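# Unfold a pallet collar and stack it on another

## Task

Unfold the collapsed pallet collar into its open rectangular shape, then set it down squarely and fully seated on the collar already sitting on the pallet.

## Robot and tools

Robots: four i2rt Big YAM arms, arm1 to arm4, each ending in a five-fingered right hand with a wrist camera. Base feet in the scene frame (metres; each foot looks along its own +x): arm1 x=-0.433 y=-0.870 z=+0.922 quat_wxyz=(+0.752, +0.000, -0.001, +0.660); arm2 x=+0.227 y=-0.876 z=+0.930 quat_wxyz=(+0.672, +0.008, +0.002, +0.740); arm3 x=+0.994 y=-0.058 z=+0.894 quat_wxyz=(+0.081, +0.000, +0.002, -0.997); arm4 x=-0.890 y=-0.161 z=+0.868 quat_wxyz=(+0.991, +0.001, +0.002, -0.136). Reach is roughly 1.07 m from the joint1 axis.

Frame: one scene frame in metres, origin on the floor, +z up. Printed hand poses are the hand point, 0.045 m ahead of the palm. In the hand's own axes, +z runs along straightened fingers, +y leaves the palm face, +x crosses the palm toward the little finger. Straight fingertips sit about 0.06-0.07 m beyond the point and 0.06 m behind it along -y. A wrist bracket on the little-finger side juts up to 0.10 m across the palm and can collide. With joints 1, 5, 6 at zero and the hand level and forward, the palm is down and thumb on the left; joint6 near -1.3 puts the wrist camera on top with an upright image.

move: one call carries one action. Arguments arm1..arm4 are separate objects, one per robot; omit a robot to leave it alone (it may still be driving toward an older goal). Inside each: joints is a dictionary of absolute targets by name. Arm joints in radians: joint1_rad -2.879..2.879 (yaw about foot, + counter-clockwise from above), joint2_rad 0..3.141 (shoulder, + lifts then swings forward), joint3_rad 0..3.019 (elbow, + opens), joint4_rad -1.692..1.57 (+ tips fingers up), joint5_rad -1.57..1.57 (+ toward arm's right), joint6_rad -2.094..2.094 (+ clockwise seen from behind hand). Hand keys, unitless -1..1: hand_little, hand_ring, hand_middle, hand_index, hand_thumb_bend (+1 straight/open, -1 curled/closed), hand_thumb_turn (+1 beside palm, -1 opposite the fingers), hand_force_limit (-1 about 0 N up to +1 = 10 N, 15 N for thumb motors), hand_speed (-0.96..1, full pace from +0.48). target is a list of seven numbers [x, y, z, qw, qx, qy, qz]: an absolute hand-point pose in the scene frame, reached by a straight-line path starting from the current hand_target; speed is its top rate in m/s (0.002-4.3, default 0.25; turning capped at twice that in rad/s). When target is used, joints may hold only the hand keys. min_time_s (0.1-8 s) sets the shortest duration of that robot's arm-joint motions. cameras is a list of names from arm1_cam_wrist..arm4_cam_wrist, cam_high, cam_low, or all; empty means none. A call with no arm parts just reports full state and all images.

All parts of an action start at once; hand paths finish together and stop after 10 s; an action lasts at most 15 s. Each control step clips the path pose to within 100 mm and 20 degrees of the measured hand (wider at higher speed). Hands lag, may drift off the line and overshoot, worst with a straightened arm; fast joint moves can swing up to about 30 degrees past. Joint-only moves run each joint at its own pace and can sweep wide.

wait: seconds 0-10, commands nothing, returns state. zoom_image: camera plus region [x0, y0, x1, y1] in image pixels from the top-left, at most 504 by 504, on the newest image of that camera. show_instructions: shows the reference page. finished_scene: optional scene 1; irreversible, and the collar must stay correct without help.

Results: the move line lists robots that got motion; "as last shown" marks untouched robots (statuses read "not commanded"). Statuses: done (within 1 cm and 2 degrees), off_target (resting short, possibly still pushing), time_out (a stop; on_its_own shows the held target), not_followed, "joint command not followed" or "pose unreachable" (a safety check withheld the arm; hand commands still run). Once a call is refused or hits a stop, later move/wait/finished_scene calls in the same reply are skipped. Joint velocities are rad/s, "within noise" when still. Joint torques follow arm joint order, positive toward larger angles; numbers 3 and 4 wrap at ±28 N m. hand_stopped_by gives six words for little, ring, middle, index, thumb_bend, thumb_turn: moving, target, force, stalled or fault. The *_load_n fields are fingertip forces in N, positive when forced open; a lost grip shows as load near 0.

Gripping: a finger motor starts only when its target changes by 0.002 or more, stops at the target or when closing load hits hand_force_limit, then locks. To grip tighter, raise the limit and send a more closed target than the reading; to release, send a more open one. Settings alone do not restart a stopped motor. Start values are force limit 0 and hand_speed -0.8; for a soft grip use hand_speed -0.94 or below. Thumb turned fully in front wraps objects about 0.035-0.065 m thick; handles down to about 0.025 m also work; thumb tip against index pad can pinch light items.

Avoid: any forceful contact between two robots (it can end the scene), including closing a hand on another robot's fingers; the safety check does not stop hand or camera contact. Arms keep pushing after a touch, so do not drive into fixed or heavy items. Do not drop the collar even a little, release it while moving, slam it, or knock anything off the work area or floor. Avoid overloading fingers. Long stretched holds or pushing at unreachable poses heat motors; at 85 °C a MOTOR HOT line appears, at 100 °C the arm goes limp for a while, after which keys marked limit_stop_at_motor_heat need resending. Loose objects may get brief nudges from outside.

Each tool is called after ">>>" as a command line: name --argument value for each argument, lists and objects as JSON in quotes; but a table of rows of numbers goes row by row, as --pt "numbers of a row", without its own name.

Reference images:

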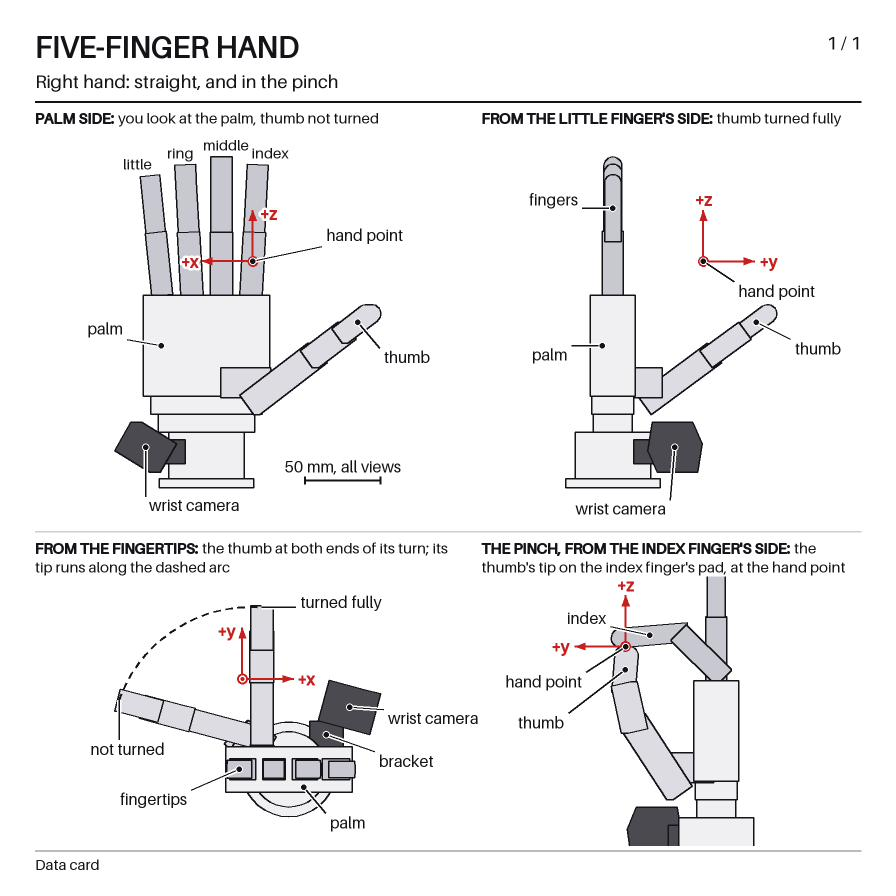

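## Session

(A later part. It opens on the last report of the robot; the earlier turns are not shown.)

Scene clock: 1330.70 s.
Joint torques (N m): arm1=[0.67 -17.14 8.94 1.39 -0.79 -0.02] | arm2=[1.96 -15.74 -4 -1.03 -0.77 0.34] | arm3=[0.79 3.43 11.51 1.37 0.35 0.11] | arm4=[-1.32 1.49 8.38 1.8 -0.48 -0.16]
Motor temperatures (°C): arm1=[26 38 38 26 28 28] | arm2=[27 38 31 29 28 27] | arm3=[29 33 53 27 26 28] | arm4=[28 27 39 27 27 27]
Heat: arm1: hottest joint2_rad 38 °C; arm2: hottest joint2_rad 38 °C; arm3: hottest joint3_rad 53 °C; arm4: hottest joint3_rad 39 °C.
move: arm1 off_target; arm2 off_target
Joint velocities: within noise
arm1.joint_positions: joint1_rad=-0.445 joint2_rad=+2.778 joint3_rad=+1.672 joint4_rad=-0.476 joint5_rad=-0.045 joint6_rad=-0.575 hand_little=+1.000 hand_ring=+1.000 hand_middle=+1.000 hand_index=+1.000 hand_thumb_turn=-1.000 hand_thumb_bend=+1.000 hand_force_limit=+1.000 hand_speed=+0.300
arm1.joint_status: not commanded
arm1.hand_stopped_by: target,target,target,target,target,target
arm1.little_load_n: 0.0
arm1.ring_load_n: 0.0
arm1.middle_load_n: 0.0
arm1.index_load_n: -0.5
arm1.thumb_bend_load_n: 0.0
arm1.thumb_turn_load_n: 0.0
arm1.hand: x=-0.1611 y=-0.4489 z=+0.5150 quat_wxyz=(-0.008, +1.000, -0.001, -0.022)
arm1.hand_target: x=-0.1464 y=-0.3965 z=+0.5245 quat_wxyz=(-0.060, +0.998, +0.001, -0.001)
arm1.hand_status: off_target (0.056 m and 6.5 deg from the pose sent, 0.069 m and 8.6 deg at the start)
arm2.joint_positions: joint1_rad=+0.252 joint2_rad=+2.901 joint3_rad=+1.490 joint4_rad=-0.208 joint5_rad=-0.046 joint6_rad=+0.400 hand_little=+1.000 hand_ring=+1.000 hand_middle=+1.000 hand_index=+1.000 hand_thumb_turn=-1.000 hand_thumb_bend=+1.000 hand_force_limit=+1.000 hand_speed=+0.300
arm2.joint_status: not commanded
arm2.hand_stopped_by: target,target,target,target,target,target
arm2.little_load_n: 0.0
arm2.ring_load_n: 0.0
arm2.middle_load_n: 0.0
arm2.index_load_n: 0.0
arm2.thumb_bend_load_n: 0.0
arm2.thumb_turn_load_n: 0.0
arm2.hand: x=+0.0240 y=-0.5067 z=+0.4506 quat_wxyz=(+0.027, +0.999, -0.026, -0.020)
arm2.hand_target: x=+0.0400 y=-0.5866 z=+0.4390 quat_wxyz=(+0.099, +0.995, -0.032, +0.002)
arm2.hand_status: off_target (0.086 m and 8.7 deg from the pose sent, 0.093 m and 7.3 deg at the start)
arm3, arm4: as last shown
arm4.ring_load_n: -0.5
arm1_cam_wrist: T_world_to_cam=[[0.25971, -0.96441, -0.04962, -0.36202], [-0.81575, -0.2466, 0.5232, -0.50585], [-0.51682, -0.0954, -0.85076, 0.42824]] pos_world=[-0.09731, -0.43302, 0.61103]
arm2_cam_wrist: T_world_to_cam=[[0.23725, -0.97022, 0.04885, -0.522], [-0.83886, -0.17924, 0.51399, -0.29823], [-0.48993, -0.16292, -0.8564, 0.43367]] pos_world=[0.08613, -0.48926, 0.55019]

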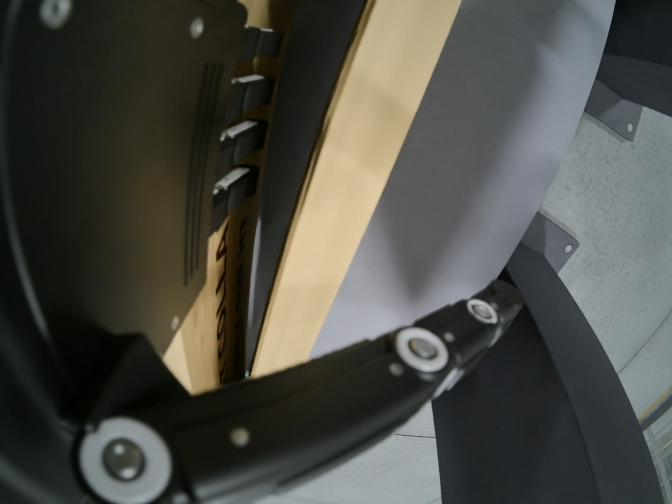

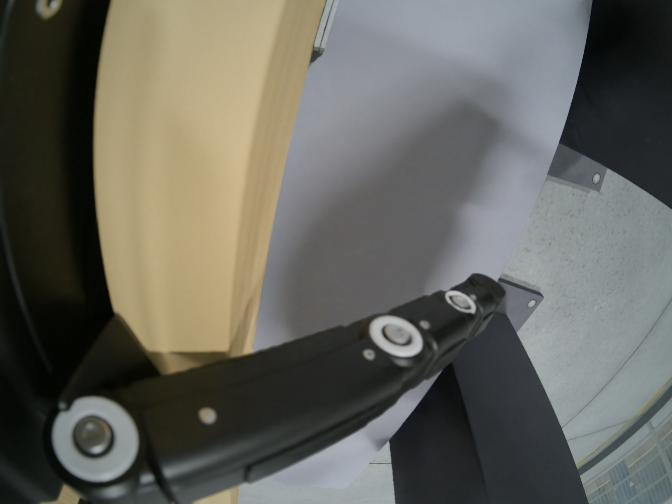

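>>> move --arm1 '{"target":[-0.145,-0.36,0.52,-0.10,0.995,0,0],"speed":0.7}' --arm2 '{"target":[0.038,-0.63,0.43,0.14,0.99,-0.0314,0],"speed":0.7}' --cameras '["arm2_cam_wrist","cam_high"]'

>>> zoom_image --camera "cam_high" --region '[320, 140, 640, 320]'

Scene clock: 1342.90 s.
Joint torques (N m): arm1=[2.02 -17.73 10.35 2.37 -1.14 0.14] | arm2=[2.96 -14.51 -2.97 -2.37 -0.98 0.37] | arm3=[0.79 3.43 11.49 1.37 0.36 0.11] | arm4=[-1.44 1.2 8.39 1.77 -0.48 -0.16]
Motor temperatures (°C): arm1=[26 40 38 26 28 28] | arm2=[27 38 31 29 28 27] | arm3=[29 33 53 27 26 28] | arm4=[28 27 39 27 27 27]
Heat: arm1: hottest joint2_rad 40 °C; arm2: hottest joint2_rad 38 °C; arm3: hottest joint3_rad 53 °C; arm4: hottest joint3_rad 39 °C.
move: arm1 off_target; arm2 off_target
Joint velocities: within noise
arm1.joint_positions: joint1_rad=-0.445 joint2_rad=+2.785 joint3_rad=+1.684 joint4_rad=-0.461 joint5_rad=-0.079 joint6_rad=-0.575 hand_little=+1.000 hand_ring=+1.000 hand_middle=+1.000 hand_index=+1.000 hand_thumb_turn=-1.000 hand_thumb_bend=+1.000 hand_force_limit=+1.000 hand_speed=+0.300
arm1.joint_status: not commanded
arm1.hand_stopped_by: target,target,target,target,target,target
arm1.little_load_n: 0.0
arm1.ring_load_n: 0.0
arm1.middle_load_n: 0.0
arm1.index_load_n: -1.5
arm1.thumb_bend_load_n: 0.0
arm1.thumb_turn_load_n: 0.0
arm1.hand: x=-0.1626 y=-0.4389 z=+0.5119 quat_wxyz=(-0.025, +0.999, +0.000, -0.031)
arm1.hand_target: x=-0.1480 y=-0.3636 z=+0.5284 quat_wxyz=(-0.100, +0.995, +0.002, -0.003)
arm1.hand_status: off_target (0.081 m and 9.3 deg from the pose sent, 0.091 m and 10.9 deg at the start)
arm2.joint_positions: joint1_rad=+0.252 joint2_rad=+2.901 joint3_rad=+1.489 joint4_rad=-0.242 joint5_rad=-0.073 joint6_rad=+0.405 hand_little=+1.000 hand_ring=+1.000 hand_middle=+1.000 hand_index=+1.000 hand_thumb_turn=-1.000 hand_thumb_bend=+1.000 hand_force_limit=+1.000 hand_speed=+0.300
arm2.joint_status: not commanded
arm2.hand_stopped_by: target,target,target,target,target,target
arm2.little_load_n: 0.0
arm2.ring_load_n: 0.0
arm2.middle_load_n: 0.0
arm2.index_load_n: 0.0
arm2.thumb_bend_load_n: 0.0
arm2.thumb_turn_load_n: 0.0
arm2.hand: x=+0.0221 y=-0.5175 z=+0.4543 quat_wxyz=(+0.048, +0.998, -0.030, -0.026)
arm2.hand_target: x=+0.0395 y=-0.6097 z=+0.4399 quat_wxyz=(+0.138, +0.990, -0.032, +0.002)
arm2.hand_status: off_target (0.116 m and 11.0 deg from the pose sent, 0.126 m and 13.2 deg at the start; pose on its path clipped on 23 of 29 steps)
arm3, arm4: as last shown
arm3.thumb_turn_load_n: -0.5
arm4.ring_load_n: 0.0
arm2_cam_wrist: T_world_to_cam=[[0.23188, -0.96882, 0.08733, -0.54884], [-0.83294, -0.15138, 0.53226, -0.29773], [-0.50244, -0.19616, -0.84207, 0.41074]] pos_world=[0.08565, -0.49623, 0.55227]

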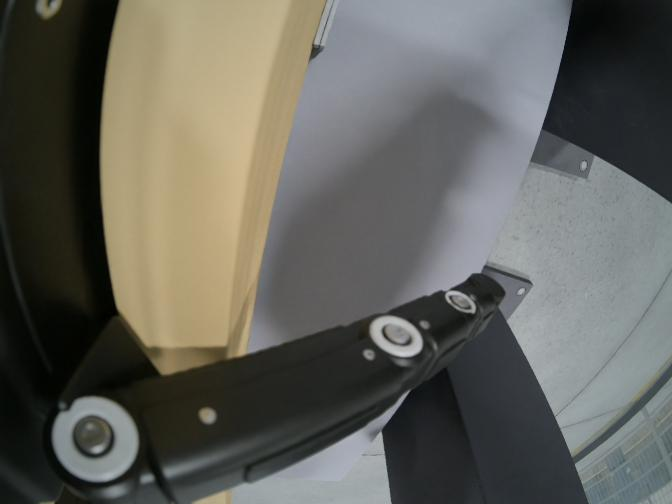

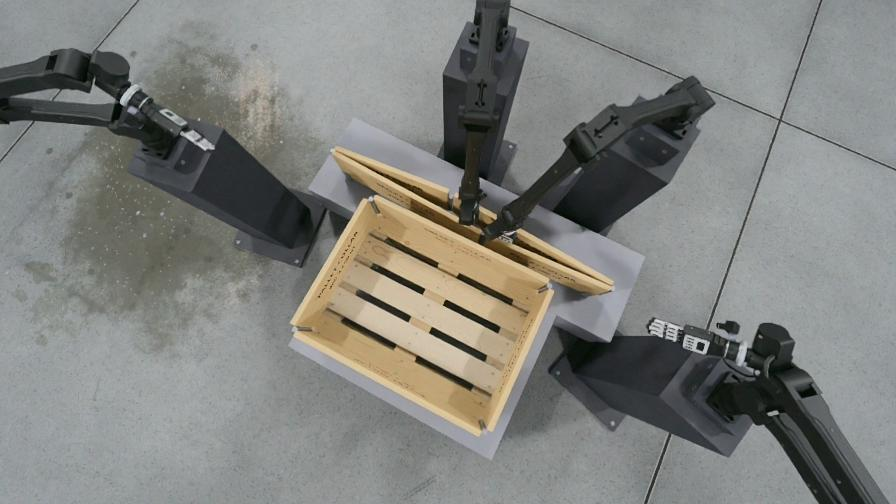

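Scaled by 1.575.

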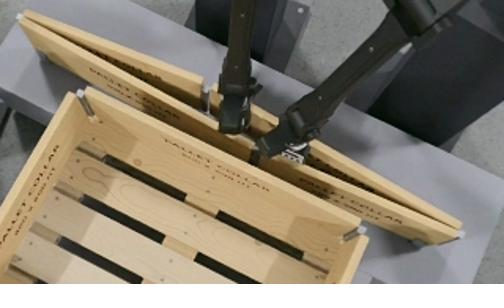

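>>> move --arm1 '{"target":[-0.145,-0.33,0.52,-0.13,0.991,0,0],"speed":0.8}' --arm2 '{"target":[0.038,-0.665,0.43,0.16,0.987,-0.0314,0],"speed":0.9}' --cameras '["arm2_cam_wrist","cam_high"]'

>>> zoom_image --camera "cam_high" --region '[320, 140, 640, 320]'

Scene clock: 1347.37 s.
Joint torques (N m): arm1=[2.96 -18.32 11.52 2.8 -1.34 0.26] | arm2=[3.14 -14.56 -2.73 -2.58 -1 0.22] | arm3=[0.79 3.37 11.52 1.37 0.36 0.11] | arm4=[-1.14 1.67 8.39 1.78 -0.43 -0.14]
Motor temperatures (°C): arm1=[26 39 38 27 29 28] | arm2=[27 38 31 29 28 27] | arm3=[29 33 53 27 26 28] | arm4=[28 27 39 27 27 27]
Heat: arm1: hottest joint2_rad 39 °C; arm2: hottest joint2_rad 38 °C; arm3: hottest joint3_rad 53 °C; arm4: hottest joint3_rad 39 °C.
move: arm1 off_target; arm2 off_target
Joint velocities: within noise
arm1.joint_positions: joint1_rad=-0.445 joint2_rad=+2.796 joint3_rad=+1.696 joint4_rad=-0.441 joint5_rad=-0.106 joint6_rad=-0.569 hand_little=+1.000 hand_ring=+1.000 hand_middle=+1.000 hand_index=+1.000 hand_thumb_turn=-1.000 hand_thumb_bend=+1.000 hand_force_limit=+1.000 hand_speed=+0.300
arm1.joint_status: not commanded
arm1.hand_stopped_by: target,target,target,target,target,target
arm1.little_load_n: 0.0
arm1.ring_load_n: 0.0
arm1.middle_load_n: -1.5
arm1.index_load_n: -2.5
arm1.thumb_bend_load_n: 0.0
arm1.thumb_turn_load_n: 0.0
arm1.hand: x=-0.1633 y=-0.4297 z=+0.5073 quat_wxyz=(-0.042, +0.998, -0.002, -0.036)
arm1.hand_target: x=-0.1500 y=-0.3376 z=+0.5316 quat_wxyz=(-0.131, +0.991, +0.002, -0.005)
arm1.hand_status: off_target (0.102 m and 11.0 deg from the pose sent, 0.111 m and 12.5 deg at the start; pose on its path clipped on 22 of 31 steps)
arm2.joint_positions: joint1_rad=+0.253 joint2_rad=+2.901 joint3_rad=+1.491 joint4_rad=-0.276 joint5_rad=-0.090 joint6_rad=+0.418 hand_little=+1.000 hand_ring=+1.000 hand_middle=+1.000 hand_index=+1.000 hand_thumb_turn=-1.000 hand_thumb_bend=+1.000 hand_force_limit=+1.000 hand_speed=+0.300
arm2.joint_status: not commanded
arm2.hand_stopped_by: target,target,target,target,target,target
arm2.little_load_n: 0.0
arm2.ring_load_n: 0.0
arm2.middle_load_n: 0.5
arm2.index_load_n: 0.0
arm2.thumb_bend_load_n: 0.0
arm2.thumb_turn_load_n: 0.0
arm2.hand: x=+0.0207 y=-0.5256 z=+0.4574 quat_wxyz=(+0.067, +0.997, -0.037, -0.027)
arm2.hand_target: x=+0.0371 y=-0.6181 z=+0.4447 quat_wxyz=(+0.158, +0.987, -0.033, +0.002)
arm2.hand_status: off_target (0.143 m and 11.2 deg from the pose sent, 0.150 m and 13.2 deg at the start; pose on its path clipped on 28 of 31 steps)
arm3.joint_positions: joint1_rad=+0.313 joint2_rad=+0.153 joint3_rad=+0.386 joint4_rad=-0.983 joint5_rad=+0.393 joint6_rad=-0.869 hand_little=+1.000 hand_ring=+1.000 hand_middle=+1.000 hand_index=+1.000 hand_thumb_turn=+1.000 hand_thumb_bend=+1.000 hand_force_limit=+0.000 hand_speed=-0.800
arm3.joint_status: not commanded
arm3.hand_stopped_by: target,target,target,target,target,target
arm3.little_load_n: 0.0
arm3.ring_load_n: 0.0
arm3.middle_load_n: 0.0
arm3.index_load_n: 0.0
arm3.thumb_bend_load_n: 0.0
arm3.thumb_turn_load_n: 0.0
arm3.hand: x=+0.8018 y=-0.0466 z=+1.0264 quat_wxyz=(+0.426, -0.178, -0.885, +0.066)
arm3.hand_target: x=+0.7996 y=-0.0494 z=+1.0493 quat_wxyz=(+0.442, -0.183, -0.875, +0.082)
arm3.hand_status: not commanded
arm4.joint_positions: joint1_rad=-0.612 joint2_rad=+0.409 joint3_rad=+0.101 joint4_rad=-0.483 joint5_rad=-0.781 joint6_rad=-1.919 hand_little=+1.000 hand_ring=+1.000 hand_middle=+1.000 hand_index=+1.000 hand_thumb_turn=+1.000 hand_thumb_bend=+1.000 hand_force_limit=+0.000 hand_speed=-0.800
arm4.joint_status: not commanded
arm4.hand_stopped_by: target,target,target,target,target,target
arm4.little_load_n: 0.0
arm4.ring_load_n: 0.0
arm4.middle_load_n: 0.0
arm4.index_load_n: 0.0
arm4.thumb_bend_load_n: 0.0
arm4.thumb_turn_load_n: 0.0
arm4.hand: x=-0.6687 y=-0.2915 z=+0.9043 quat_wxyz=(-0.084, +0.864, -0.088, +0.489)
arm4.hand_target: x=-0.6692 y=-0.2919 z=+0.9003 quat_wxyz=(-0.081, +0.865, -0.083, +0.489)
arm4.hand_status: not commanded
arm2_cam_wrist: T_world_to_cam=[[0.21983, -0.96777, 0.12283, -0.57207], [-0.83309, -0.12072, 0.5398, -0.28918], [-0.50758, -0.22099, -0.83278, 0.39384]] pos_world=[0.08475, -0.50151, 0.55435]

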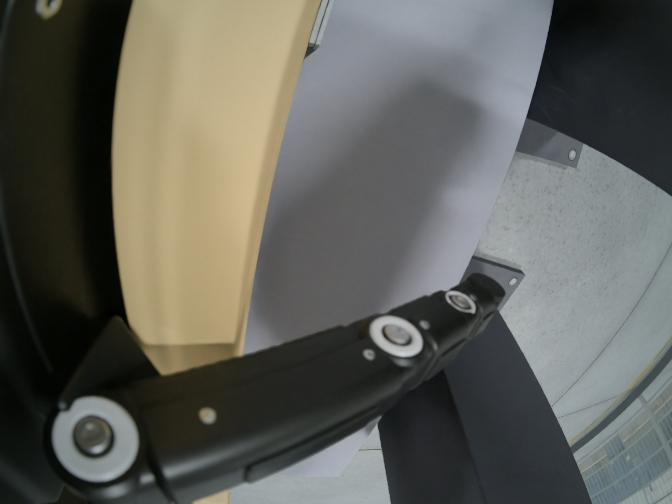

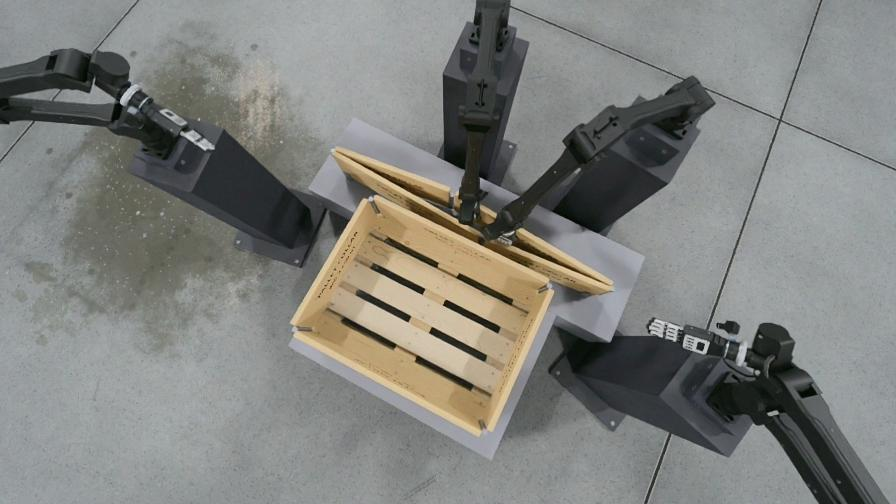

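Scaled by 1.575.

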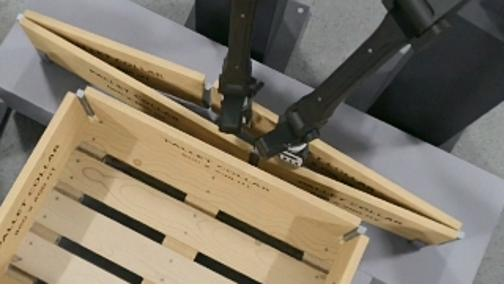

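>>> move --arm1 '{"target":[-0.145,-0.31,0.54,-0.13,0.991,0,0],"speed":0.8}' --arm2 '{"target":[0.038,-0.69,0.42,0.14,0.99,-0.0314,0],"speed":0.9}'

>>> move --arm1 '{"target":[-0.145,-0.30,0.54,-0.13,0.991,0,0],"speed":0.8}' --arm2 '{"target":[0.038,-0.70,0.42,0.14,0.99,-0.0314,0],"speed":0.9}' --cameras '["arm1_cam_wrist","arm2_cam_wrist","cam_high"]'

>>> zoom_image --camera "cam_high" --region '[320, 140, 640, 320]'

Scene clock: 1353.40 s.
Joint torques (N m): arm1=[3.19 -20.48 8.94 2.76 -1.3 0.27] | arm2=[4.19 -13.8 -4.34 -0.84 -0.98 0.25] | arm3=[0.85 3.43 11.51 1.36 0.35 0.11] | arm4=[-1.38 1.55 8.29 1.83 -0.47 -0.19]
Motor temperatures (°C): arm1=[26 39 39 27 29 28] | arm2=[27 38 31 29 28 27] | arm3=[29 33 54 27 26 28] | arm4=[28 27 39 27 27 27]
Heat: arm1: hottest joint2_rad 39 °C; arm2: hottest joint2_rad 38 °C; arm3: hottest joint3_rad 54 °C; arm4: hottest joint3_rad 39 °C.
move: arm1 off_target; arm2 off_target
Joint velocities: within noise
arm1.joint_positions: joint1_rad=-0.445 joint2_rad=+2.796 joint3_rad=+1.696 joint4_rad=-0.441 joint5_rad=-0.107 joint6_rad=-0.568 hand_little=+1.000 hand_ring=+1.000 hand_middle=+1.000 hand_index=+1.000 hand_thumb_turn=-1.000 hand_thumb_bend=+1.000 hand_force_limit=+1.000 hand_speed=+0.300
arm1.joint_status: not commanded
arm1.hand_stopped_by: target,target,target,target,target,target
arm1.little_load_n: 0.0
arm1.ring_load_n: 0.0
arm1.middle_load_n: -1.5
arm1.index_load_n: -2.5
arm1.thumb_bend_load_n: 0.0
arm1.thumb_turn_load_n: 0.0
arm1.hand: x=-0.1635 y=-0.4296 z=+0.5073 quat_wxyz=(-0.042, +0.998, -0.003, -0.036)
arm1.hand_target: x=-0.1530 y=-0.3390 z=+0.5424 quat_wxyz=(-0.130, +0.991, +0.002, -0.006)
arm1.hand_status: off_target (0.125 m and 11.0 deg from the pose sent, 0.125 m and 10.9 deg at the start; pose on its path clipped on 26 of 29 steps)
arm2.joint_positions: joint1_rad=+0.258 joint2_rad=+2.900 joint3_rad=+1.482 joint4_rad=-0.258 joint5_rad=-0.079 joint6_rad=+0.424 hand_little=+1.000 hand_ring=+1.000 hand_middle=+1.000 hand_index=+1.000 hand_thumb_turn=-1.000 hand_thumb_bend=+1.000 hand_force_limit=+1.000 hand_speed=+0.300
arm2.joint_status: not commanded
arm2.hand_stopped_by: target,target,target,target,target,target
arm2.little_load_n: 0.0
arm2.ring_load_n: 0.0
arm2.middle_load_n: 0.0
arm2.index_load_n: 0.0
arm2.thumb_bend_load_n: -0.5
arm2.thumb_turn_load_n: 0.0
arm2.hand: x=+0.0206 y=-0.5258 z=+0.4559 quat_wxyz=(+0.060, +0.997, -0.037, -0.024)
arm2.hand_target: x=+0.0361 y=-0.6184 z=+0.4411 quat_wxyz=(+0.139, +0.990, -0.032, +0.002)
arm2.hand_status: off_target (0.169 m and 9.7 deg from the pose sent, 0.169 m and 9.0 deg at the start; pose on its path clipped on 27 of 29 steps)
arm3, arm4: as last shown
arm3.middle_load_n: -0.5
pictures: none

Scene clock: 1354.37 s.
Joint torques (N m): arm1=[3.31 -20.13 9.28 2.77 -1.27 0.24] | arm2=[4.01 -14.15 -4.01 -1.22 -0.98 0.3] | arm3=[0.79 3.43 11.51 1.37 0.35 0.11] | arm4=[-1.14 2.02 8.35 1.84 -0.47 -0.2]
Motor temperatures (°C): arm1=[26 39 39 27 29 28] | arm2=[27 38 31 29 28 27] | arm3=[29 33 54 27 26 28] | arm4=[28 27 39 27 27 27]
Heat: arm1: hottest joint2_rad 39 °C; arm2: hottest joint2_rad 38 °C; arm3: hottest joint3_rad 54 °C; arm4: hottest joint3_rad 39 °C.
move: arm1 off_target; arm2 off_target
Joint velocities: within noise
arm1.joint_positions: joint1_rad=-0.445 joint2_rad=+2.795 joint3_rad=+1.695 joint4_rad=-0.438 joint5_rad=-0.107 joint6_rad=-0.563 hand_little=+1.000 hand_ring=+1.000 hand_middle=+1.000 hand_index=+1.000 hand_thumb_turn=-1.000 hand_thumb_bend=+1.000 hand_force_limit=+1.000 hand_speed=+0.300
arm1.joint_status: not commanded
arm1.hand_stopped_by: target,target,target,target,target,target
arm1.little_load_n: 0.0
arm1.ring_load_n: 0.0
arm1.middle_load_n: -1.0
arm1.index_load_n: -3.0
arm1.thumb_bend_load_n: -0.5
arm1.thumb_turn_load_n: 0.0
arm1.hand: x=-0.1637 y=-0.4291 z=+0.5074 quat_wxyz=(-0.043, +0.998, -0.005, -0.036)
arm1.hand_target: x=-0.1541 y=-0.3380 z=+0.5411 quat_wxyz=(-0.131, +0.991, +0.002, -0.005)
arm1.hand_status: off_target (0.134 m and 10.9 deg from the pose sent, 0.135 m and 10.9 deg at the start; pose on its path clipped on 27 of 29 steps)
arm2.joint_positions: joint1_rad=+0.259 joint2_rad=+2.899 joint3_rad=+1.477 joint4_rad=-0.250 joint5_rad=-0.077 joint6_rad=+0.426 hand_little=+1.000 hand_ring=+1.000 hand_middle=+1.000 hand_index=+1.000 hand_thumb_turn=-1.000 hand_thumb_bend=+1.000 hand_force_limit=+1.000 hand_speed=+0.300
arm2.joint_status: not commanded
arm2.hand_stopped_by: target,target,target,target,target,target
arm2.little_load_n: 0.0
arm2.ring_load_n: 0.0
arm2.middle_load_n: 0.0
arm2.index_load_n: 0.0
arm2.thumb_bend_load_n: 0.0
arm2.thumb_turn_load_n: 0.0
arm2.hand: x=+0.0206 y=-0.5265 z=+0.4556 quat_wxyz=(+0.058, +0.997, -0.037, -0.024)
arm2.hand_target: x=+0.0357 y=-0.6192 z=+0.4419 quat_wxyz=(+0.139, +0.990, -0.032, +0.003)
arm2.hand_status: off_target (0.178 m and 9.9 deg from the pose sent, 0.179 m and 9.6 deg at the start; pose on its path clipped on 27 of 29 steps)
arm3, arm4: as last shown
arm3.middle_load_n: 0.0
arm3.thumb_turn_load_n: -0.5
arm1_cam_wrist: T_world_to_cam=[[0.24691, -0.961, -0.12454, -0.30538], [-0.80351, -0.27487, 0.52803, -0.51166], [-0.54167, -0.03031, -0.84004, 0.44081]] pos_world=[-0.09695, -0.42075, 0.60244]
arm2_cam_wrist: T_world_to_cam=[[0.21817, -0.97003, 0.10697, -0.56666], [-0.83744, -0.12981, 0.53089, -0.28895], [-0.50109, -0.20541, -0.84067, 0.40391]] pos_world=[0.08405, -0.50422, 0.55356]

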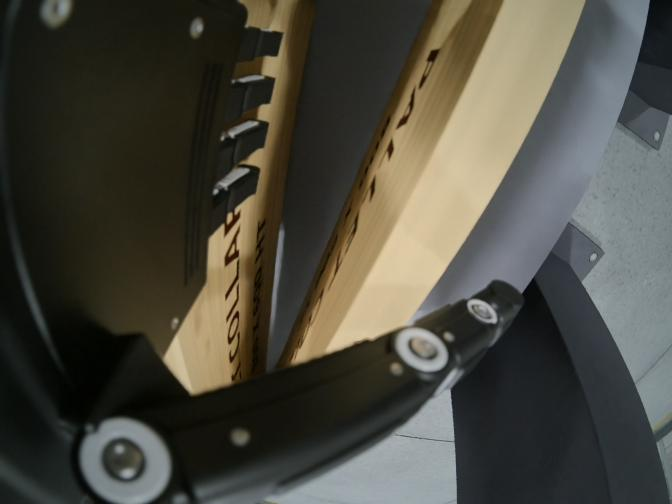

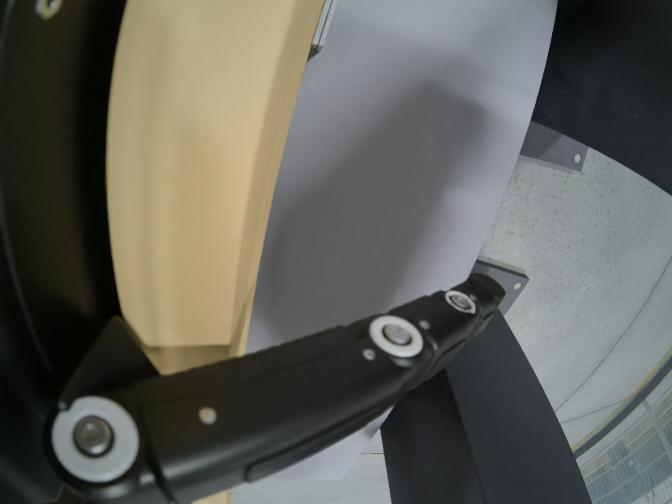

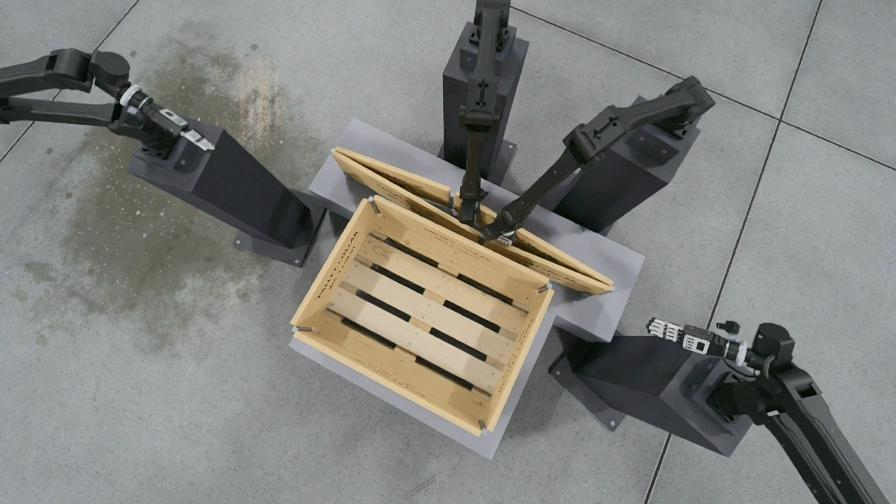

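Scaled by 1.575.

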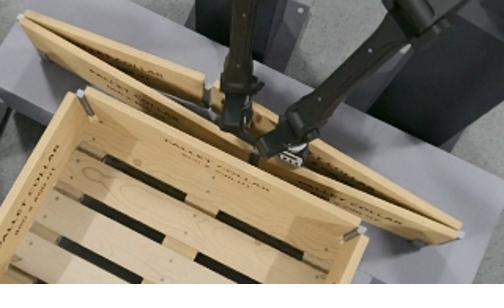

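>>> move --arm1 '{"target":[-0.145,-0.446,0.54,0,1,0,0],"speed":0.15}' --arm2 '{"target":[0.035,-0.54,0.44,0.04,0.9987,-0.0314,0],"speed":0.15}'

>>> move --arm1 '{"target":[-0.145,-0.443,0.455,0,1,0,0],"speed":0.1}' --cameras '["arm1_cam_wrist"]'

Scene clock: 1363.67 s.
Joint torques (N m): arm1=[-1.61 -17.73 3.82 -0.59 0.12 -0.34] | arm2=[0.38 -17.49 -0.13 0.58 -0.07 -0.02] | arm3=[0.85 3.49 11.49 1.37 0.35 0.11] | arm4=[-1.49 1.73 8.53 1.95 -0.49 -0.16]
Motor temperatures (°C): arm1=[26 39 39 27 30 28] | arm2=[27 38 31 29 29 27] | arm3=[29 33 54 27 26 28] | arm4=[28 27 39 27 27 27]
Heat: arm1: hottest joint2_rad 39 °C; arm2: hottest joint2_rad 38 °C; arm3: hottest joint3_rad 54 °C; arm4: hottest joint3_rad 39 °C.
move: arm1 off_target; arm2 off_target
Joint velocities: within noise
arm1.joint_positions: joint1_rad=-0.440 joint2_rad=+2.743 joint3_rad=+1.658 joint4_rad=-0.491 joint5_rad=-0.003 joint6_rad=-0.566 hand_little=+1.000 hand_ring=+1.000 hand_middle=+1.000 hand_index=+1.000 hand_thumb_turn=-1.000 hand_thumb_bend=+1.000 hand_force_limit=+1.000 hand_speed=+0.300
arm1.joint_status: not commanded
arm1.hand_stopped_by: target,target,target,target,target,target
arm1.little_load_n: 0.0
arm1.ring_load_n: 0.0
arm1.middle_load_n: 0.0
arm1.index_load_n: 0.0
arm1.thumb_bend_load_n: 0.0
arm1.thumb_turn_load_n: 0.0
arm1.hand: x=-0.1535 y=-0.4460 z=+0.5316 quat_wxyz=(+0.001, +1.000, -0.002, -0.002)
arm1.hand_target: x=-0.1451 y=-0.4461 z=+0.5398 quat_wxyz=(+0.000, +1.000, +0.000, +0.000)
arm1.hand_status: off_target (0.012 m and 0.3 deg from the pose sent, 0.041 m and 6.4 deg at the start)
arm2.joint_positions: joint1_rad=+0.263 joint2_rad=+2.895 joint3_rad=+1.455 joint4_rad=-0.180 joint5_rad=-0.020 joint6_rad=+0.430 hand_little=+1.000 hand_ring=+1.000 hand_middle=+1.000 hand_index=+1.000 hand_thumb_turn=-1.000 hand_thumb_bend=+1.000 hand_force_limit=+1.000 hand_speed=+0.300
arm2.joint_status: not commanded
arm2.hand_stopped_by: target,target,target,target,target,target
arm2.little_load_n: 0.0
arm2.ring_load_n: 0.0
arm2.middle_load_n: 0.0
arm2.index_load_n: 0.0
arm2.thumb_bend_load_n: 0.0
arm2.thumb_turn_load_n: 0.0
arm2.hand: x=+0.0265 y=-0.5172 z=+0.4496 quat_wxyz=(+0.023, +0.999, -0.035, -0.008)
arm2.hand_target: x=+0.0350 y=-0.5399 z=+0.4407 quat_wxyz=(+0.040, +0.999, -0.031, +0.000)
arm2.hand_status: off_target (0.026 m and 2.2 deg from the pose sent, 0.025 m and 3.5 deg at the start)
arm3, arm4: as last shown
arm3.thumb_turn_load_n: 0.0
pictures: none

Scene clock: 1365.03 s.
Joint torques (N m): arm1=[-1.44 -14.33 7.58 0.59 -0.12 -0.31] | arm2=[0.21 -17.61 0.06 0.47 -0.16 -0.06] | arm3=[0.85 3.43 11.51 1.37 0.35 0.11] | arm4=[-1.67 1.85 8.38 1.72 -0.47 -0.17]
Motor temperatures (°C): arm1=[26 39 39 27 29 28] | arm2=[27 38 31 29 29 27] | arm3=[29 33 54 27 26 28] | arm4=[28 27 39 27 27 27]
Heat: arm1: hottest joint2_rad 39 °C; arm2: hottest joint2_rad 38 °C; arm3: hottest joint3_rad 54 °C; arm4: hottest joint3_rad 39 °C.
move: arm1 off_target
Joint velocities: within noise
arm1.joint_positions: joint1_rad=-0.440 joint2_rad=+2.902 joint3_rad=+1.795 joint4_rad=-0.499 joint5_rad=+0.004 joint6_rad=-0.567 hand_little=+1.000 hand_ring=+1.000 hand_middle=+1.000 hand_index=+1.000 hand_thumb_turn=-1.000 hand_thumb_bend=+1.000 hand_force_limit=+1.000 hand_speed=+0.300
arm1.joint_status: not commanded
arm1.hand_stopped_by: target,target,target,target,target,target
arm1.little_load_n: 0.0
arm1.ring_load_n: 0.0
arm1.middle_load_n: 0.0
arm1.index_load_n: 0.0
arm1.thumb_bend_load_n: 0.5
arm1.thumb_turn_load_n: 3.0
arm1.hand: x=-0.1561 y=-0.4526 z=+0.4693 quat_wxyz=(+0.016, +1.000, -0.002, -0.007)
arm1.hand_target: x=-0.1453 y=-0.4435 z=+0.4562 quat_wxyz=(+0.000, +1.000, +0.000, +0.000)
arm1.hand_status: off_target (0.021 m and 2.0 deg from the pose sent, 0.077 m and 0.4 deg at the start)
arm2, arm3, arm4: as last shown
arm2.joint_positions: joint1_rad=+0.263 joint2_rad=+2.895 joint3_rad=+1.455 joint4_rad=-0.176 joint5_rad=-0.017 joint6_rad=+0.430 hand_little=+1.000 hand_ring=+1.000 hand_middle=+1.000 hand_index=+1.000 hand_thumb_turn=-1.000 hand_thumb_bend=+1.000 hand_force_limit=+1.000 hand_speed=+0.300
arm2.thumb_bend_load_n: -0.5
arm2.hand: x=+0.0268 y=-0.5160 z=+0.4492 quat_wxyz=(+0.020, +0.999, -0.035, -0.007)
arm1_cam_wrist: T_world_to_cam=[[0.25848, -0.96601, 0.00249, -0.39463], [-0.83096, -0.22103, 0.51054, -0.46363], [-0.49264, -0.13403, -0.85985, 0.38217]] pos_world=[-0.09498, -0.43247, 0.5663]

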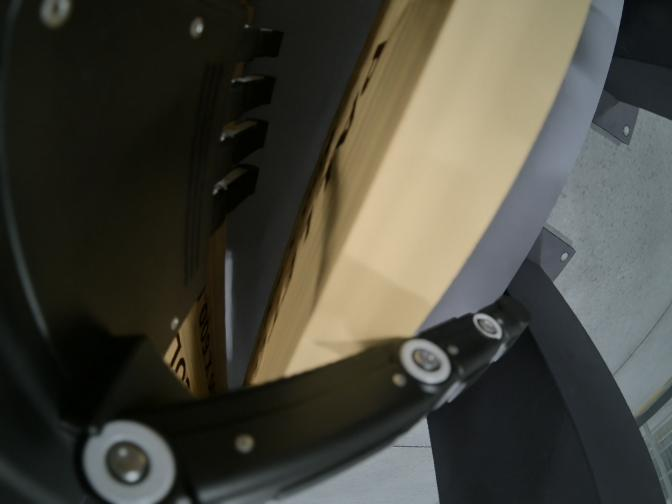

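>>> move --arm1 '{"target":[-0.145,-0.446,0.56,0,1,0,0],"speed":0.15,"joints":{"hand_thumb_turn":1,"hand_speed":0.48}}'

>>> move --arm1 '{"joints":{"hand_thumb_bend":-1}}'

>>> move --arm1 '{"target":[-0.140,-0.441,0.455,0,1,0,0],"speed":0.12}' --cameras '["arm1_cam_wrist"]'

Scene clock: 1371.47 s.
Joint torques (N m): arm1=[-1.32 -16.67 4.03 -0.58 -0.08 -0.3] | arm2=[0.56 -17.67 -0.08 0.54 -0.19 -0.07] | arm3=[0.79 3.49 11.49 1.37 0.35 0.11] | arm4=[-1.61 1.61 8.39 1.72 -0.44 -0.16]
Motor temperatures (°C): arm1=[26 39 38 27 29 28] | arm2=[27 39 31 29 28 27] | arm3=[29 33 54 27 26 28] | arm4=[28 27 39 27 27 27]
Heat: arm1: hottest joint2_rad 39 °C; arm2: hottest joint2_rad 39 °C; arm3: hottest joint3_rad 54 °C; arm4: hottest joint3_rad 39 °C.
move: arm1 done
Joint velocities: within noise
arm1.joint_positions: joint1_rad=-0.444 joint2_rad=+2.683 joint3_rad=+1.625 joint4_rad=-0.505 joint5_rad=+0.002 joint6_rad=-0.571 hand_little=+1.000 hand_ring=+1.000 hand_middle=+1.000 hand_index=+1.000 hand_thumb_turn=+1.000 hand_thumb_bend=+1.000 hand_force_limit=+1.000 hand_speed=+0.480
arm1.joint_status: all done
arm1.hand_stopped_by: target,target,target,target,target,target
arm1.little_load_n: 0.0
arm1.ring_load_n: 0.0
arm1.middle_load_n: 0.0
arm1.index_load_n: 0.0
arm1.thumb_bend_load_n: 0.0
arm1.thumb_turn_load_n: 0.0
arm1.hand: x=-0.1472 y=-0.4425 z=+0.5578 quat_wxyz=(-0.003, +1.000, -0.002, +0.003)
arm1.hand_target: x=-0.1451 y=-0.4460 z=+0.5600 quat_wxyz=(+0.000, +1.000, +0.000, +0.000)
arm1.hand_status: done (0.005 m and 0.5 deg from the pose sent, 0.092 m and 2.0 deg at the start)
arm2, arm3, arm4: as last shown
arm2.index_load_n: -0.5
arm2.thumb_bend_load_n: 0.0
arm2.hand: x=+0.0268 y=-0.5159 z=+0.4491 quat_wxyz=(+0.020, +0.999, -0.035, -0.007)
arm3.index_load_n: 0.5
pictures: none

Scene clock: 1372.90 s.
Joint torques (N m): arm1=[-1.26 -16.85 4.07 -0.58 -0.07 -0.3] | arm2=[0.85 -17.32 -0.05 0.43 -0.19 -0.07] | arm3=[0.85 3.43 11.51 1.37 0.35 0.11] | arm4=[-1.61 1.96 8.28 1.88 -0.49 -0.16]
Motor temperatures (°C): arm1=[26 39 38 27 29 28] | arm2=[27 39 31 29 28 27] | arm3=[29 33 54 27 26 28] | arm4=[28 27 39 27 27 27]
Heat: arm1: hottest joint2_rad 39 °C; arm2: hottest joint2_rad 39 °C; arm3: hottest joint3_rad 54 °C; arm4: hottest joint3_rad 39 °C.
move: arm1 done
Joint velocities: within noise
arm1.joint_positions: joint1_rad=-0.444 joint2_rad=+2.683 joint3_rad=+1.625 joint4_rad=-0.505 joint5_rad=+0.002 joint6_rad=-0.571 hand_little=+1.000 hand_ring=+1.000 hand_middle=+1.000 hand_index=+1.000 hand_thumb_turn=+1.000 hand_thumb_bend=-1.000 hand_force_limit=+1.000 hand_speed=+0.480
arm1.joint_status: all done
arm1.hand_stopped_by: target,target,target,target,target,target
arm1.little_load_n: 0.0
arm1.ring_load_n: 0.0
arm1.middle_load_n: 0.0
arm1.index_load_n: 0.0
arm1.thumb_bend_load_n: 0.0
arm1.thumb_turn_load_n: 0.0
arm1.hand: x=-0.1472 y=-0.4425 z=+0.5578 quat_wxyz=(-0.003, +1.000, -0.002, +0.003)
arm1.hand_target: x=-0.1451 y=-0.4460 z=+0.5600 quat_wxyz=(+0.000, +1.000, +0.000, +0.000)
arm1.hand_status: not commanded
arm2, arm3, arm4: as last shown
arm2.index_load_n: 0.0
arm2.thumb_bend_load_n: -0.5
arm3.index_load_n: 0.0
pictures: none

Scene clock: 1374.60 s.
Joint torques (N m): arm1=[-1.55 -16.56 5.65 0.06 -0.05 -0.31] | arm2=[0.85 -17.26 0.06 0.49 -0.16 -0.02] | arm3=[0.79 3.49 11.51 1.37 0.35 0.11] | arm4=[-1.55 1.38 8.29 1.72 -0.47 -0.18]
Motor temperatures (°C): arm1=[26 39 38 27 29 28] | arm2=[27 39 31 29 28 27] | arm3=[29 33 54 27 26 28] | arm4=[28 27 39 27 27 27]
Heat: arm1: hottest joint2_rad 39 °C; arm2: hottest joint2_rad 39 °C; arm3: hottest joint3_rad 54 °C; arm4: hottest joint3_rad 39 °C.
move: arm1 off_target
Joint velocities: within noise
arm1.joint_positions: joint1_rad=-0.444 joint2_rad=+2.939 joint3_rad=+1.841 joint4_rad=-0.498 joint5_rad=+0.002 joint6_rad=-0.571 hand_little=+1.000 hand_ring=+1.000 hand_middle=+1.000 hand_index=+1.000 hand_thumb_turn=+1.000 hand_thumb_bend=-1.000 hand_force_limit=+1.000 hand_speed=+0.480
arm1.joint_status: not commanded
arm1.hand_stopped_by: target,target,target,target,target,target
arm1.little_load_n: 0.0
arm1.ring_load_n: 0.0
arm1.middle_load_n: 0.0
arm1.index_load_n: 0.0
arm1.thumb_bend_load_n: 0.0
arm1.thumb_turn_load_n: 0.0
arm1.hand: x=-0.1509 y=-0.4482 z=+0.4560 quat_wxyz=(+0.011, +1.000, -0.002, -0.006)
arm1.hand_target: x=-0.1401 y=-0.4411 z=+0.4553 quat_wxyz=(+0.000, +1.000, +0.000, +0.000)
arm1.hand_status: off_target (0.013 m and 1.4 deg from the pose sent, 0.103 m and 0.6 deg at the start)
arm2, arm3, arm4: as last shown
arm1_cam_wrist: T_world_to_cam=[[0.2592, -0.9658, -0.00624, -0.38759], [-0.83258, -0.22671, 0.50539, -0.45194], [-0.48952, -0.1258, -0.86287, 0.37944]] pos_world=[-0.09008, -0.42906, 0.55339]

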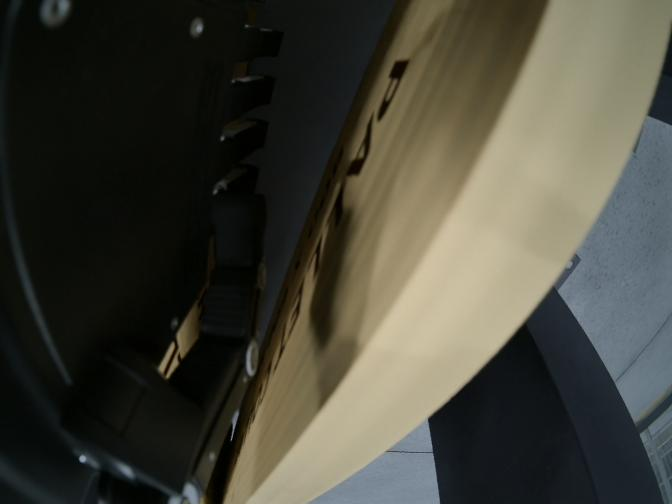

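>>> move --arm1 '{"target":[-0.145,-0.36,0.46,-0.05,0.9987,0,0],"speed":0.4}' --arm2 '{"target":[0.038,-0.61,0.435,0.08,0.9963,-0.0314,0],"speed":0.4}' --cameras '["cam_high","arm2_cam_wrist"]'

>>> zoom_image --camera "cam_high" --region '[320, 140, 640, 320]'

Scene clock: 1378.90 s.
Joint torques (N m): arm1=[3.08 -18.49 11.32 0.49 -0.72 0.22] | arm2=[2.9 -15.21 -5.07 -0.92 -0.89 0.23] | arm3=[0.79 3.43 11.49 1.37 0.35 0.11] | arm4=[-1.2 1.85 8.36 1.87 -0.44 -0.18]
Motor temperatures (°C): arm1=[26 39 38 27 29 28] | arm2=[27 39 31 29 28 27] | arm3=[29 33 54 27 26 28] | arm4=[28 27 39 27 27 27]
Heat: arm1: hottest joint2_rad 39 °C; arm2: hottest joint2_rad 39 °C; arm3: hottest joint3_rad 54 °C; arm4: hottest joint3_rad 39 °C.
move: arm1 off_target; arm2 off_target
Joint velocities: within noise
arm1.joint_positions: joint1_rad=-0.444 joint2_rad=+2.984 joint3_rad=+1.920 joint4_rad=-0.541 joint5_rad=-0.038 joint6_rad=-0.572 hand_little=+1.000 hand_ring=+1.000 hand_middle=+1.000 hand_index=+1.000 hand_thumb_turn=+1.000 hand_thumb_bend=-1.000 hand_force_limit=+1.000 hand_speed=+0.480
arm1.joint_status: not commanded
arm1.hand_stopped_by: target,target,target,target,target,target
arm1.little_load_n: 0.0
arm1.ring_load_n: 0.0
arm1.middle_load_n: 0.0
arm1.index_load_n: 0.0
arm1.thumb_bend_load_n: 0.0
arm1.thumb_turn_load_n: 0.0
arm1.hand: x=-0.1528 y=-0.4369 z=+0.4452 quat_wxyz=(+0.004, +1.000, -0.001, -0.025)
arm1.hand_target: x=-0.1481 y=-0.3633 z=+0.4659 quat_wxyz=(-0.052, +0.999, +0.001, -0.002)
arm1.hand_status: off_target (0.079 m and 6.8 deg from the pose sent, 0.089 m and 7.0 deg at the start)
arm2.joint_positions: joint1_rad=+0.263 joint2_rad=+2.891 joint3_rad=+1.409 joint4_rad=-0.103 joint5_rad=-0.030 joint6_rad=+0.434 hand_little=+1.000 hand_ring=+1.000 hand_middle=+1.000 hand_index=+1.000 hand_thumb_turn=-1.000 hand_thumb_bend=+1.000 hand_force_limit=+1.000 hand_speed=+0.300
arm2.joint_status: not commanded
arm2.hand_stopped_by: target,target,target,target,target,target
arm2.little_load_n: 0.0
arm2.ring_load_n: 0.0
arm2.middle_load_n: 0.0
arm2.index_load_n: 0.0
arm2.thumb_bend_load_n: 0.0
arm2.thumb_turn_load_n: 0.0
arm2.hand: x=+0.0269 y=-0.5242 z=+0.4482 quat_wxyz=(+0.009, +0.999, -0.037, -0.019)
arm2.hand_target: x=+0.0415 y=-0.6062 z=+0.4389 quat_wxyz=(+0.079, +0.996, -0.032, +0.002)
arm2.hand_status: off_target (0.087 m and 8.5 deg from the pose sent, 0.096 m and 6.9 deg at the start)
arm3.joint_positions: joint1_rad=+0.313 joint2_rad=+0.153 joint3_rad=+0.386 joint4_rad=-0.983 joint5_rad=+0.393 joint6_rad=-0.869 hand_little=+1.000 hand_ring=+1.000 hand_middle=+1.000 hand_index=+1.000 hand_thumb_turn=+1.000 hand_thumb_bend=+1.000 hand_force_limit=+0.000 hand_speed=-0.800
arm3.joint_status: not commanded
arm3.hand_stopped_by: target,target,target,target,target,target
arm3.little_load_n: 0.0
arm3.ring_load_n: 0.0
arm3.middle_load_n: 0.0
arm3.index_load_n: 0.0
arm3.thumb_bend_load_n: 0.0
arm3.thumb_turn_load_n: 0.0
arm3.hand: x=+0.8018 y=-0.0466 z=+1.0264 quat_wxyz=(+0.426, -0.178, -0.885, +0.066)
arm3.hand_target: x=+0.7996 y=-0.0494 z=+1.0493 quat_wxyz=(+0.442, -0.183, -0.875, +0.082)
arm3.hand_status: not commanded
arm4.joint_positions: joint1_rad=-0.612 joint2_rad=+0.409 joint3_rad=+0.101 joint4_rad=-0.483 joint5_rad=-0.781 joint6_rad=-1.919 hand_little=+1.000 hand_ring=+1.000 hand_middle=+1.000 hand_index=+1.000 hand_thumb_turn=+1.000 hand_thumb_bend=+1.000 hand_force_limit=+0.000 hand_speed=-0.800
arm4.joint_status: not commanded
arm4.hand_stopped_by: target,target,target,target,target,target
arm4.little_load_n: 0.0
arm4.ring_load_n: 0.0
arm4.middle_load_n: 0.0
arm4.index_load_n: 0.0
arm4.thumb_bend_load_n: 0.0
arm4.thumb_turn_load_n: 0.0
arm4.hand: x=-0.6687 y=-0.2915 z=+0.9043 quat_wxyz=(-0.084, +0.864, -0.088, +0.489)
arm4.hand_target: x=-0.6692 y=-0.2919 z=+0.9003 quat_wxyz=(-0.081, +0.865, -0.083, +0.489)
arm4.hand_status: not commanded
pictures: arm2_cam_wrist, cam_high
arm2_cam_wrist: T_world_to_cam=[[0.2151, -0.97647, 0.01507, -0.52706], [-0.84494, -0.17834, 0.50426, -0.29275], [-0.48971, -0.1212, -0.86342, 0.4552]] pos_world=[0.08894, -0.5117, 0.5486]

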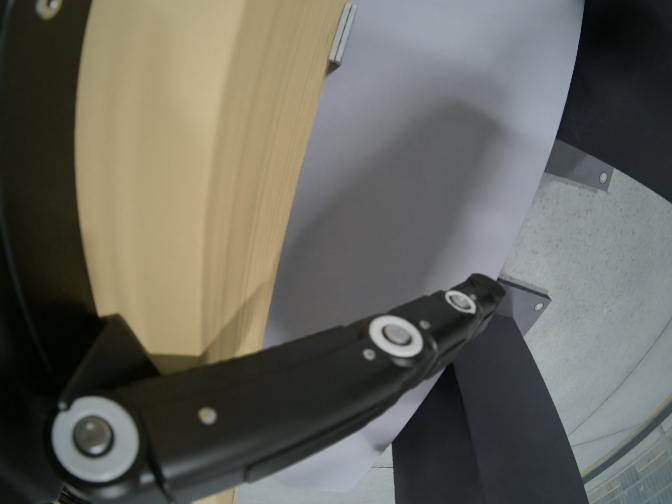

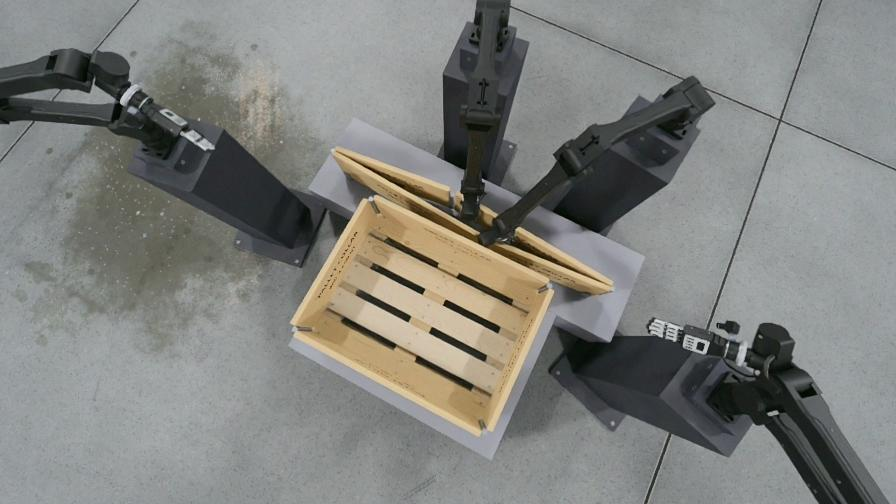

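Scaled by 1.575.

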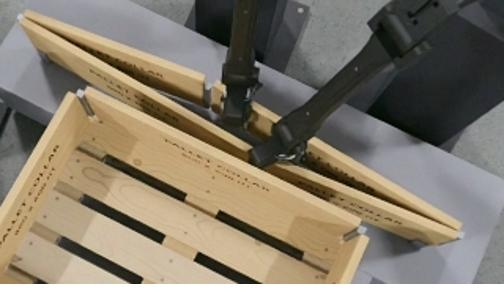

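>>> move --arm1 '{"joints":{"joint1_rad":-0.38,"joint2_rad":2.97,"joint3_rad":2.22,"joint4_rad":-0.75},"min_time_s":1.5}' --arm2 '{"joints":{"joint1_rad":0.31,"joint2_rad":2.87,"joint3_rad":1.1,"joint4_rad":-0.25},"min_time_s":1.5}' --cameras '["cam_high","arm2_cam_wrist"]'

>>> zoom_image --camera "cam_high" --region '[320, 140, 640, 320]'

Scene clock: 1393.73 s.
Joint torques (N m): arm1=[4.95 -22.01 14.32 0.64 -0.12 -0.07] | arm2=[3.49 -10.4 -9.26 -5.83 -1.17 0.17] | arm3=[0.79 3.49 11.49 1.36 0.36 0.11] | arm4=[-1.9 1.55 8.35 1.81 -0.47 -0.19]
Motor temperatures (°C): arm1=[26 41 40 27 28 28] | arm2=[27 39 32 29 29 27] | arm3=[29 33 54 27 26 28] | arm4=[28 27 39 27 27 27]
Heat: arm1: hottest joint2_rad 41 °C; arm2: hottest joint2_rad 39 °C; arm3: hottest joint3_rad 54 °C; arm4: hottest joint3_rad 39 °C.
move: arm1 time_out; arm2 time_out
Joint velocities: within noise
arm1.joint_positions: joint1_rad=-0.453 joint2_rad=+3.034 joint3_rad=+2.055 joint4_rad=-0.783 joint5_rad=-0.054 joint6_rad=-0.539 hand_little=+1.000 hand_ring=+1.000 hand_middle=+1.000 hand_index=+1.000 hand_thumb_turn=+1.000 hand_thumb_bend=-1.000 hand_force_limit=+1.000 hand_speed=+0.480
arm1.joint_status: joint1_rad time_out (moved -0.009 of +0.064); joint3_rad time_out (moved +0.135 of +0.300); the others done
arm1.hand_stopped_by: target,target,target,target,target,target
arm1.little_load_n: 0.0
arm1.ring_load_n: 0.0
arm1.middle_load_n: 0.0
arm1.index_load_n: 0.0
arm1.thumb_bend_load_n: 0.0
arm1.thumb_turn_load_n: 0.0
arm1.on_its_own: joint1_rad reads -0.453 and still pushes toward -0.380 since a time_out; joint3_rad reads +2.055 and still pushes toward +2.167 since a time_out
arm1.hand: x=-0.1613 y=-0.4482 z=+0.4583 quat_wxyz=(+0.067, +0.995, -0.024, -0.073)
arm1.hand_target: x=-0.1412 y=-0.3345 z=+0.5067 quat_wxyz=(-0.022, +1.000, +0.007, -0.020)
arm1.hand_status: not commanded
arm2.joint_positions: joint1_rad=+0.270 joint2_rad=+2.775 joint3_rad=+1.251 joint4_rad=-0.108 joint5_rad=-0.023 joint6_rad=+0.444 hand_little=+1.000 hand_ring=+1.000 hand_middle=+1.000 hand_index=+1.000 hand_thumb_turn=-1.000 hand_thumb_bend=+1.000 hand_force_limit=+1.000 hand_speed=+0.300
arm2.joint_status: joint3_rad time_out (moved -0.157 of -0.309); joint4_rad time_out (moved -0.005 of -0.147); the others done
arm2.hand_stopped_by: target,target,target,target,target,target
arm2.little_load_n: 0.0
arm2.ring_load_n: 0.0
arm2.middle_load_n: 0.0
arm2.index_load_n: 0.0
arm2.thumb_bend_load_n: 0.0
arm2.thumb_turn_load_n: 0.0
arm2.on_its_own: joint3_rad reads +1.251 and still pushes toward +1.139 since a time_out; joint4_rad reads -0.108 and still pushes toward -0.250 since a time_out
arm2.hand: x=+0.0382 y=-0.5564 z=+0.4928 quat_wxyz=(+0.029, +0.999, -0.040, -0.006)
arm2.hand_target: x=+0.0835 y=-0.7133 z=+0.4961 quat_wxyz=(+0.192, +0.980, -0.027, +0.055)
arm2.hand_status: not commanded
arm3, arm4: as last shown
pictures: arm2_cam_wrist, cam_high
arm2_cam_wrist: T_world_to_cam=[[0.21082, -0.97569, 0.05988, -0.58316], [-0.85724, -0.15509, 0.49101, -0.29153], [-0.46979, -0.15485, -0.86909, 0.4787]] pos_world=[0.09792, -0.54007, 0.5941]

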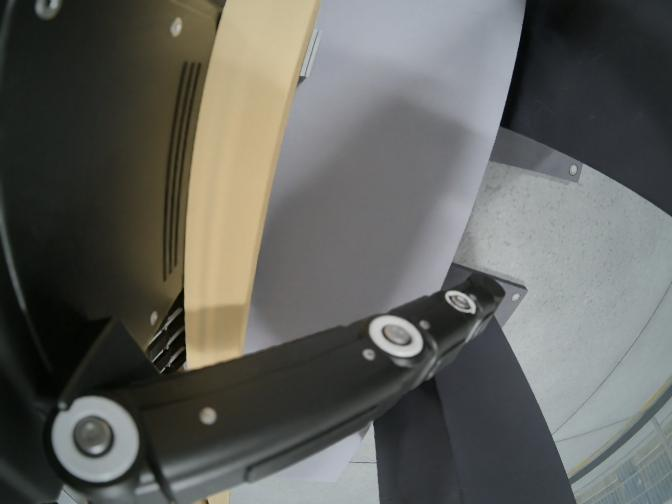

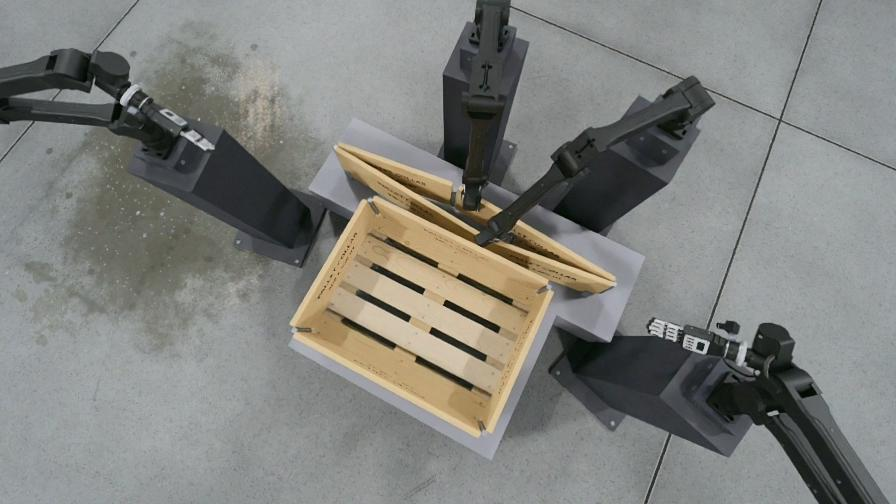

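Scaled by 1.575.

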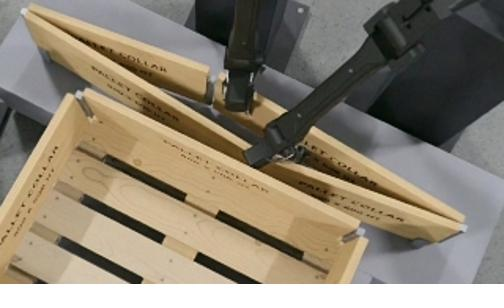

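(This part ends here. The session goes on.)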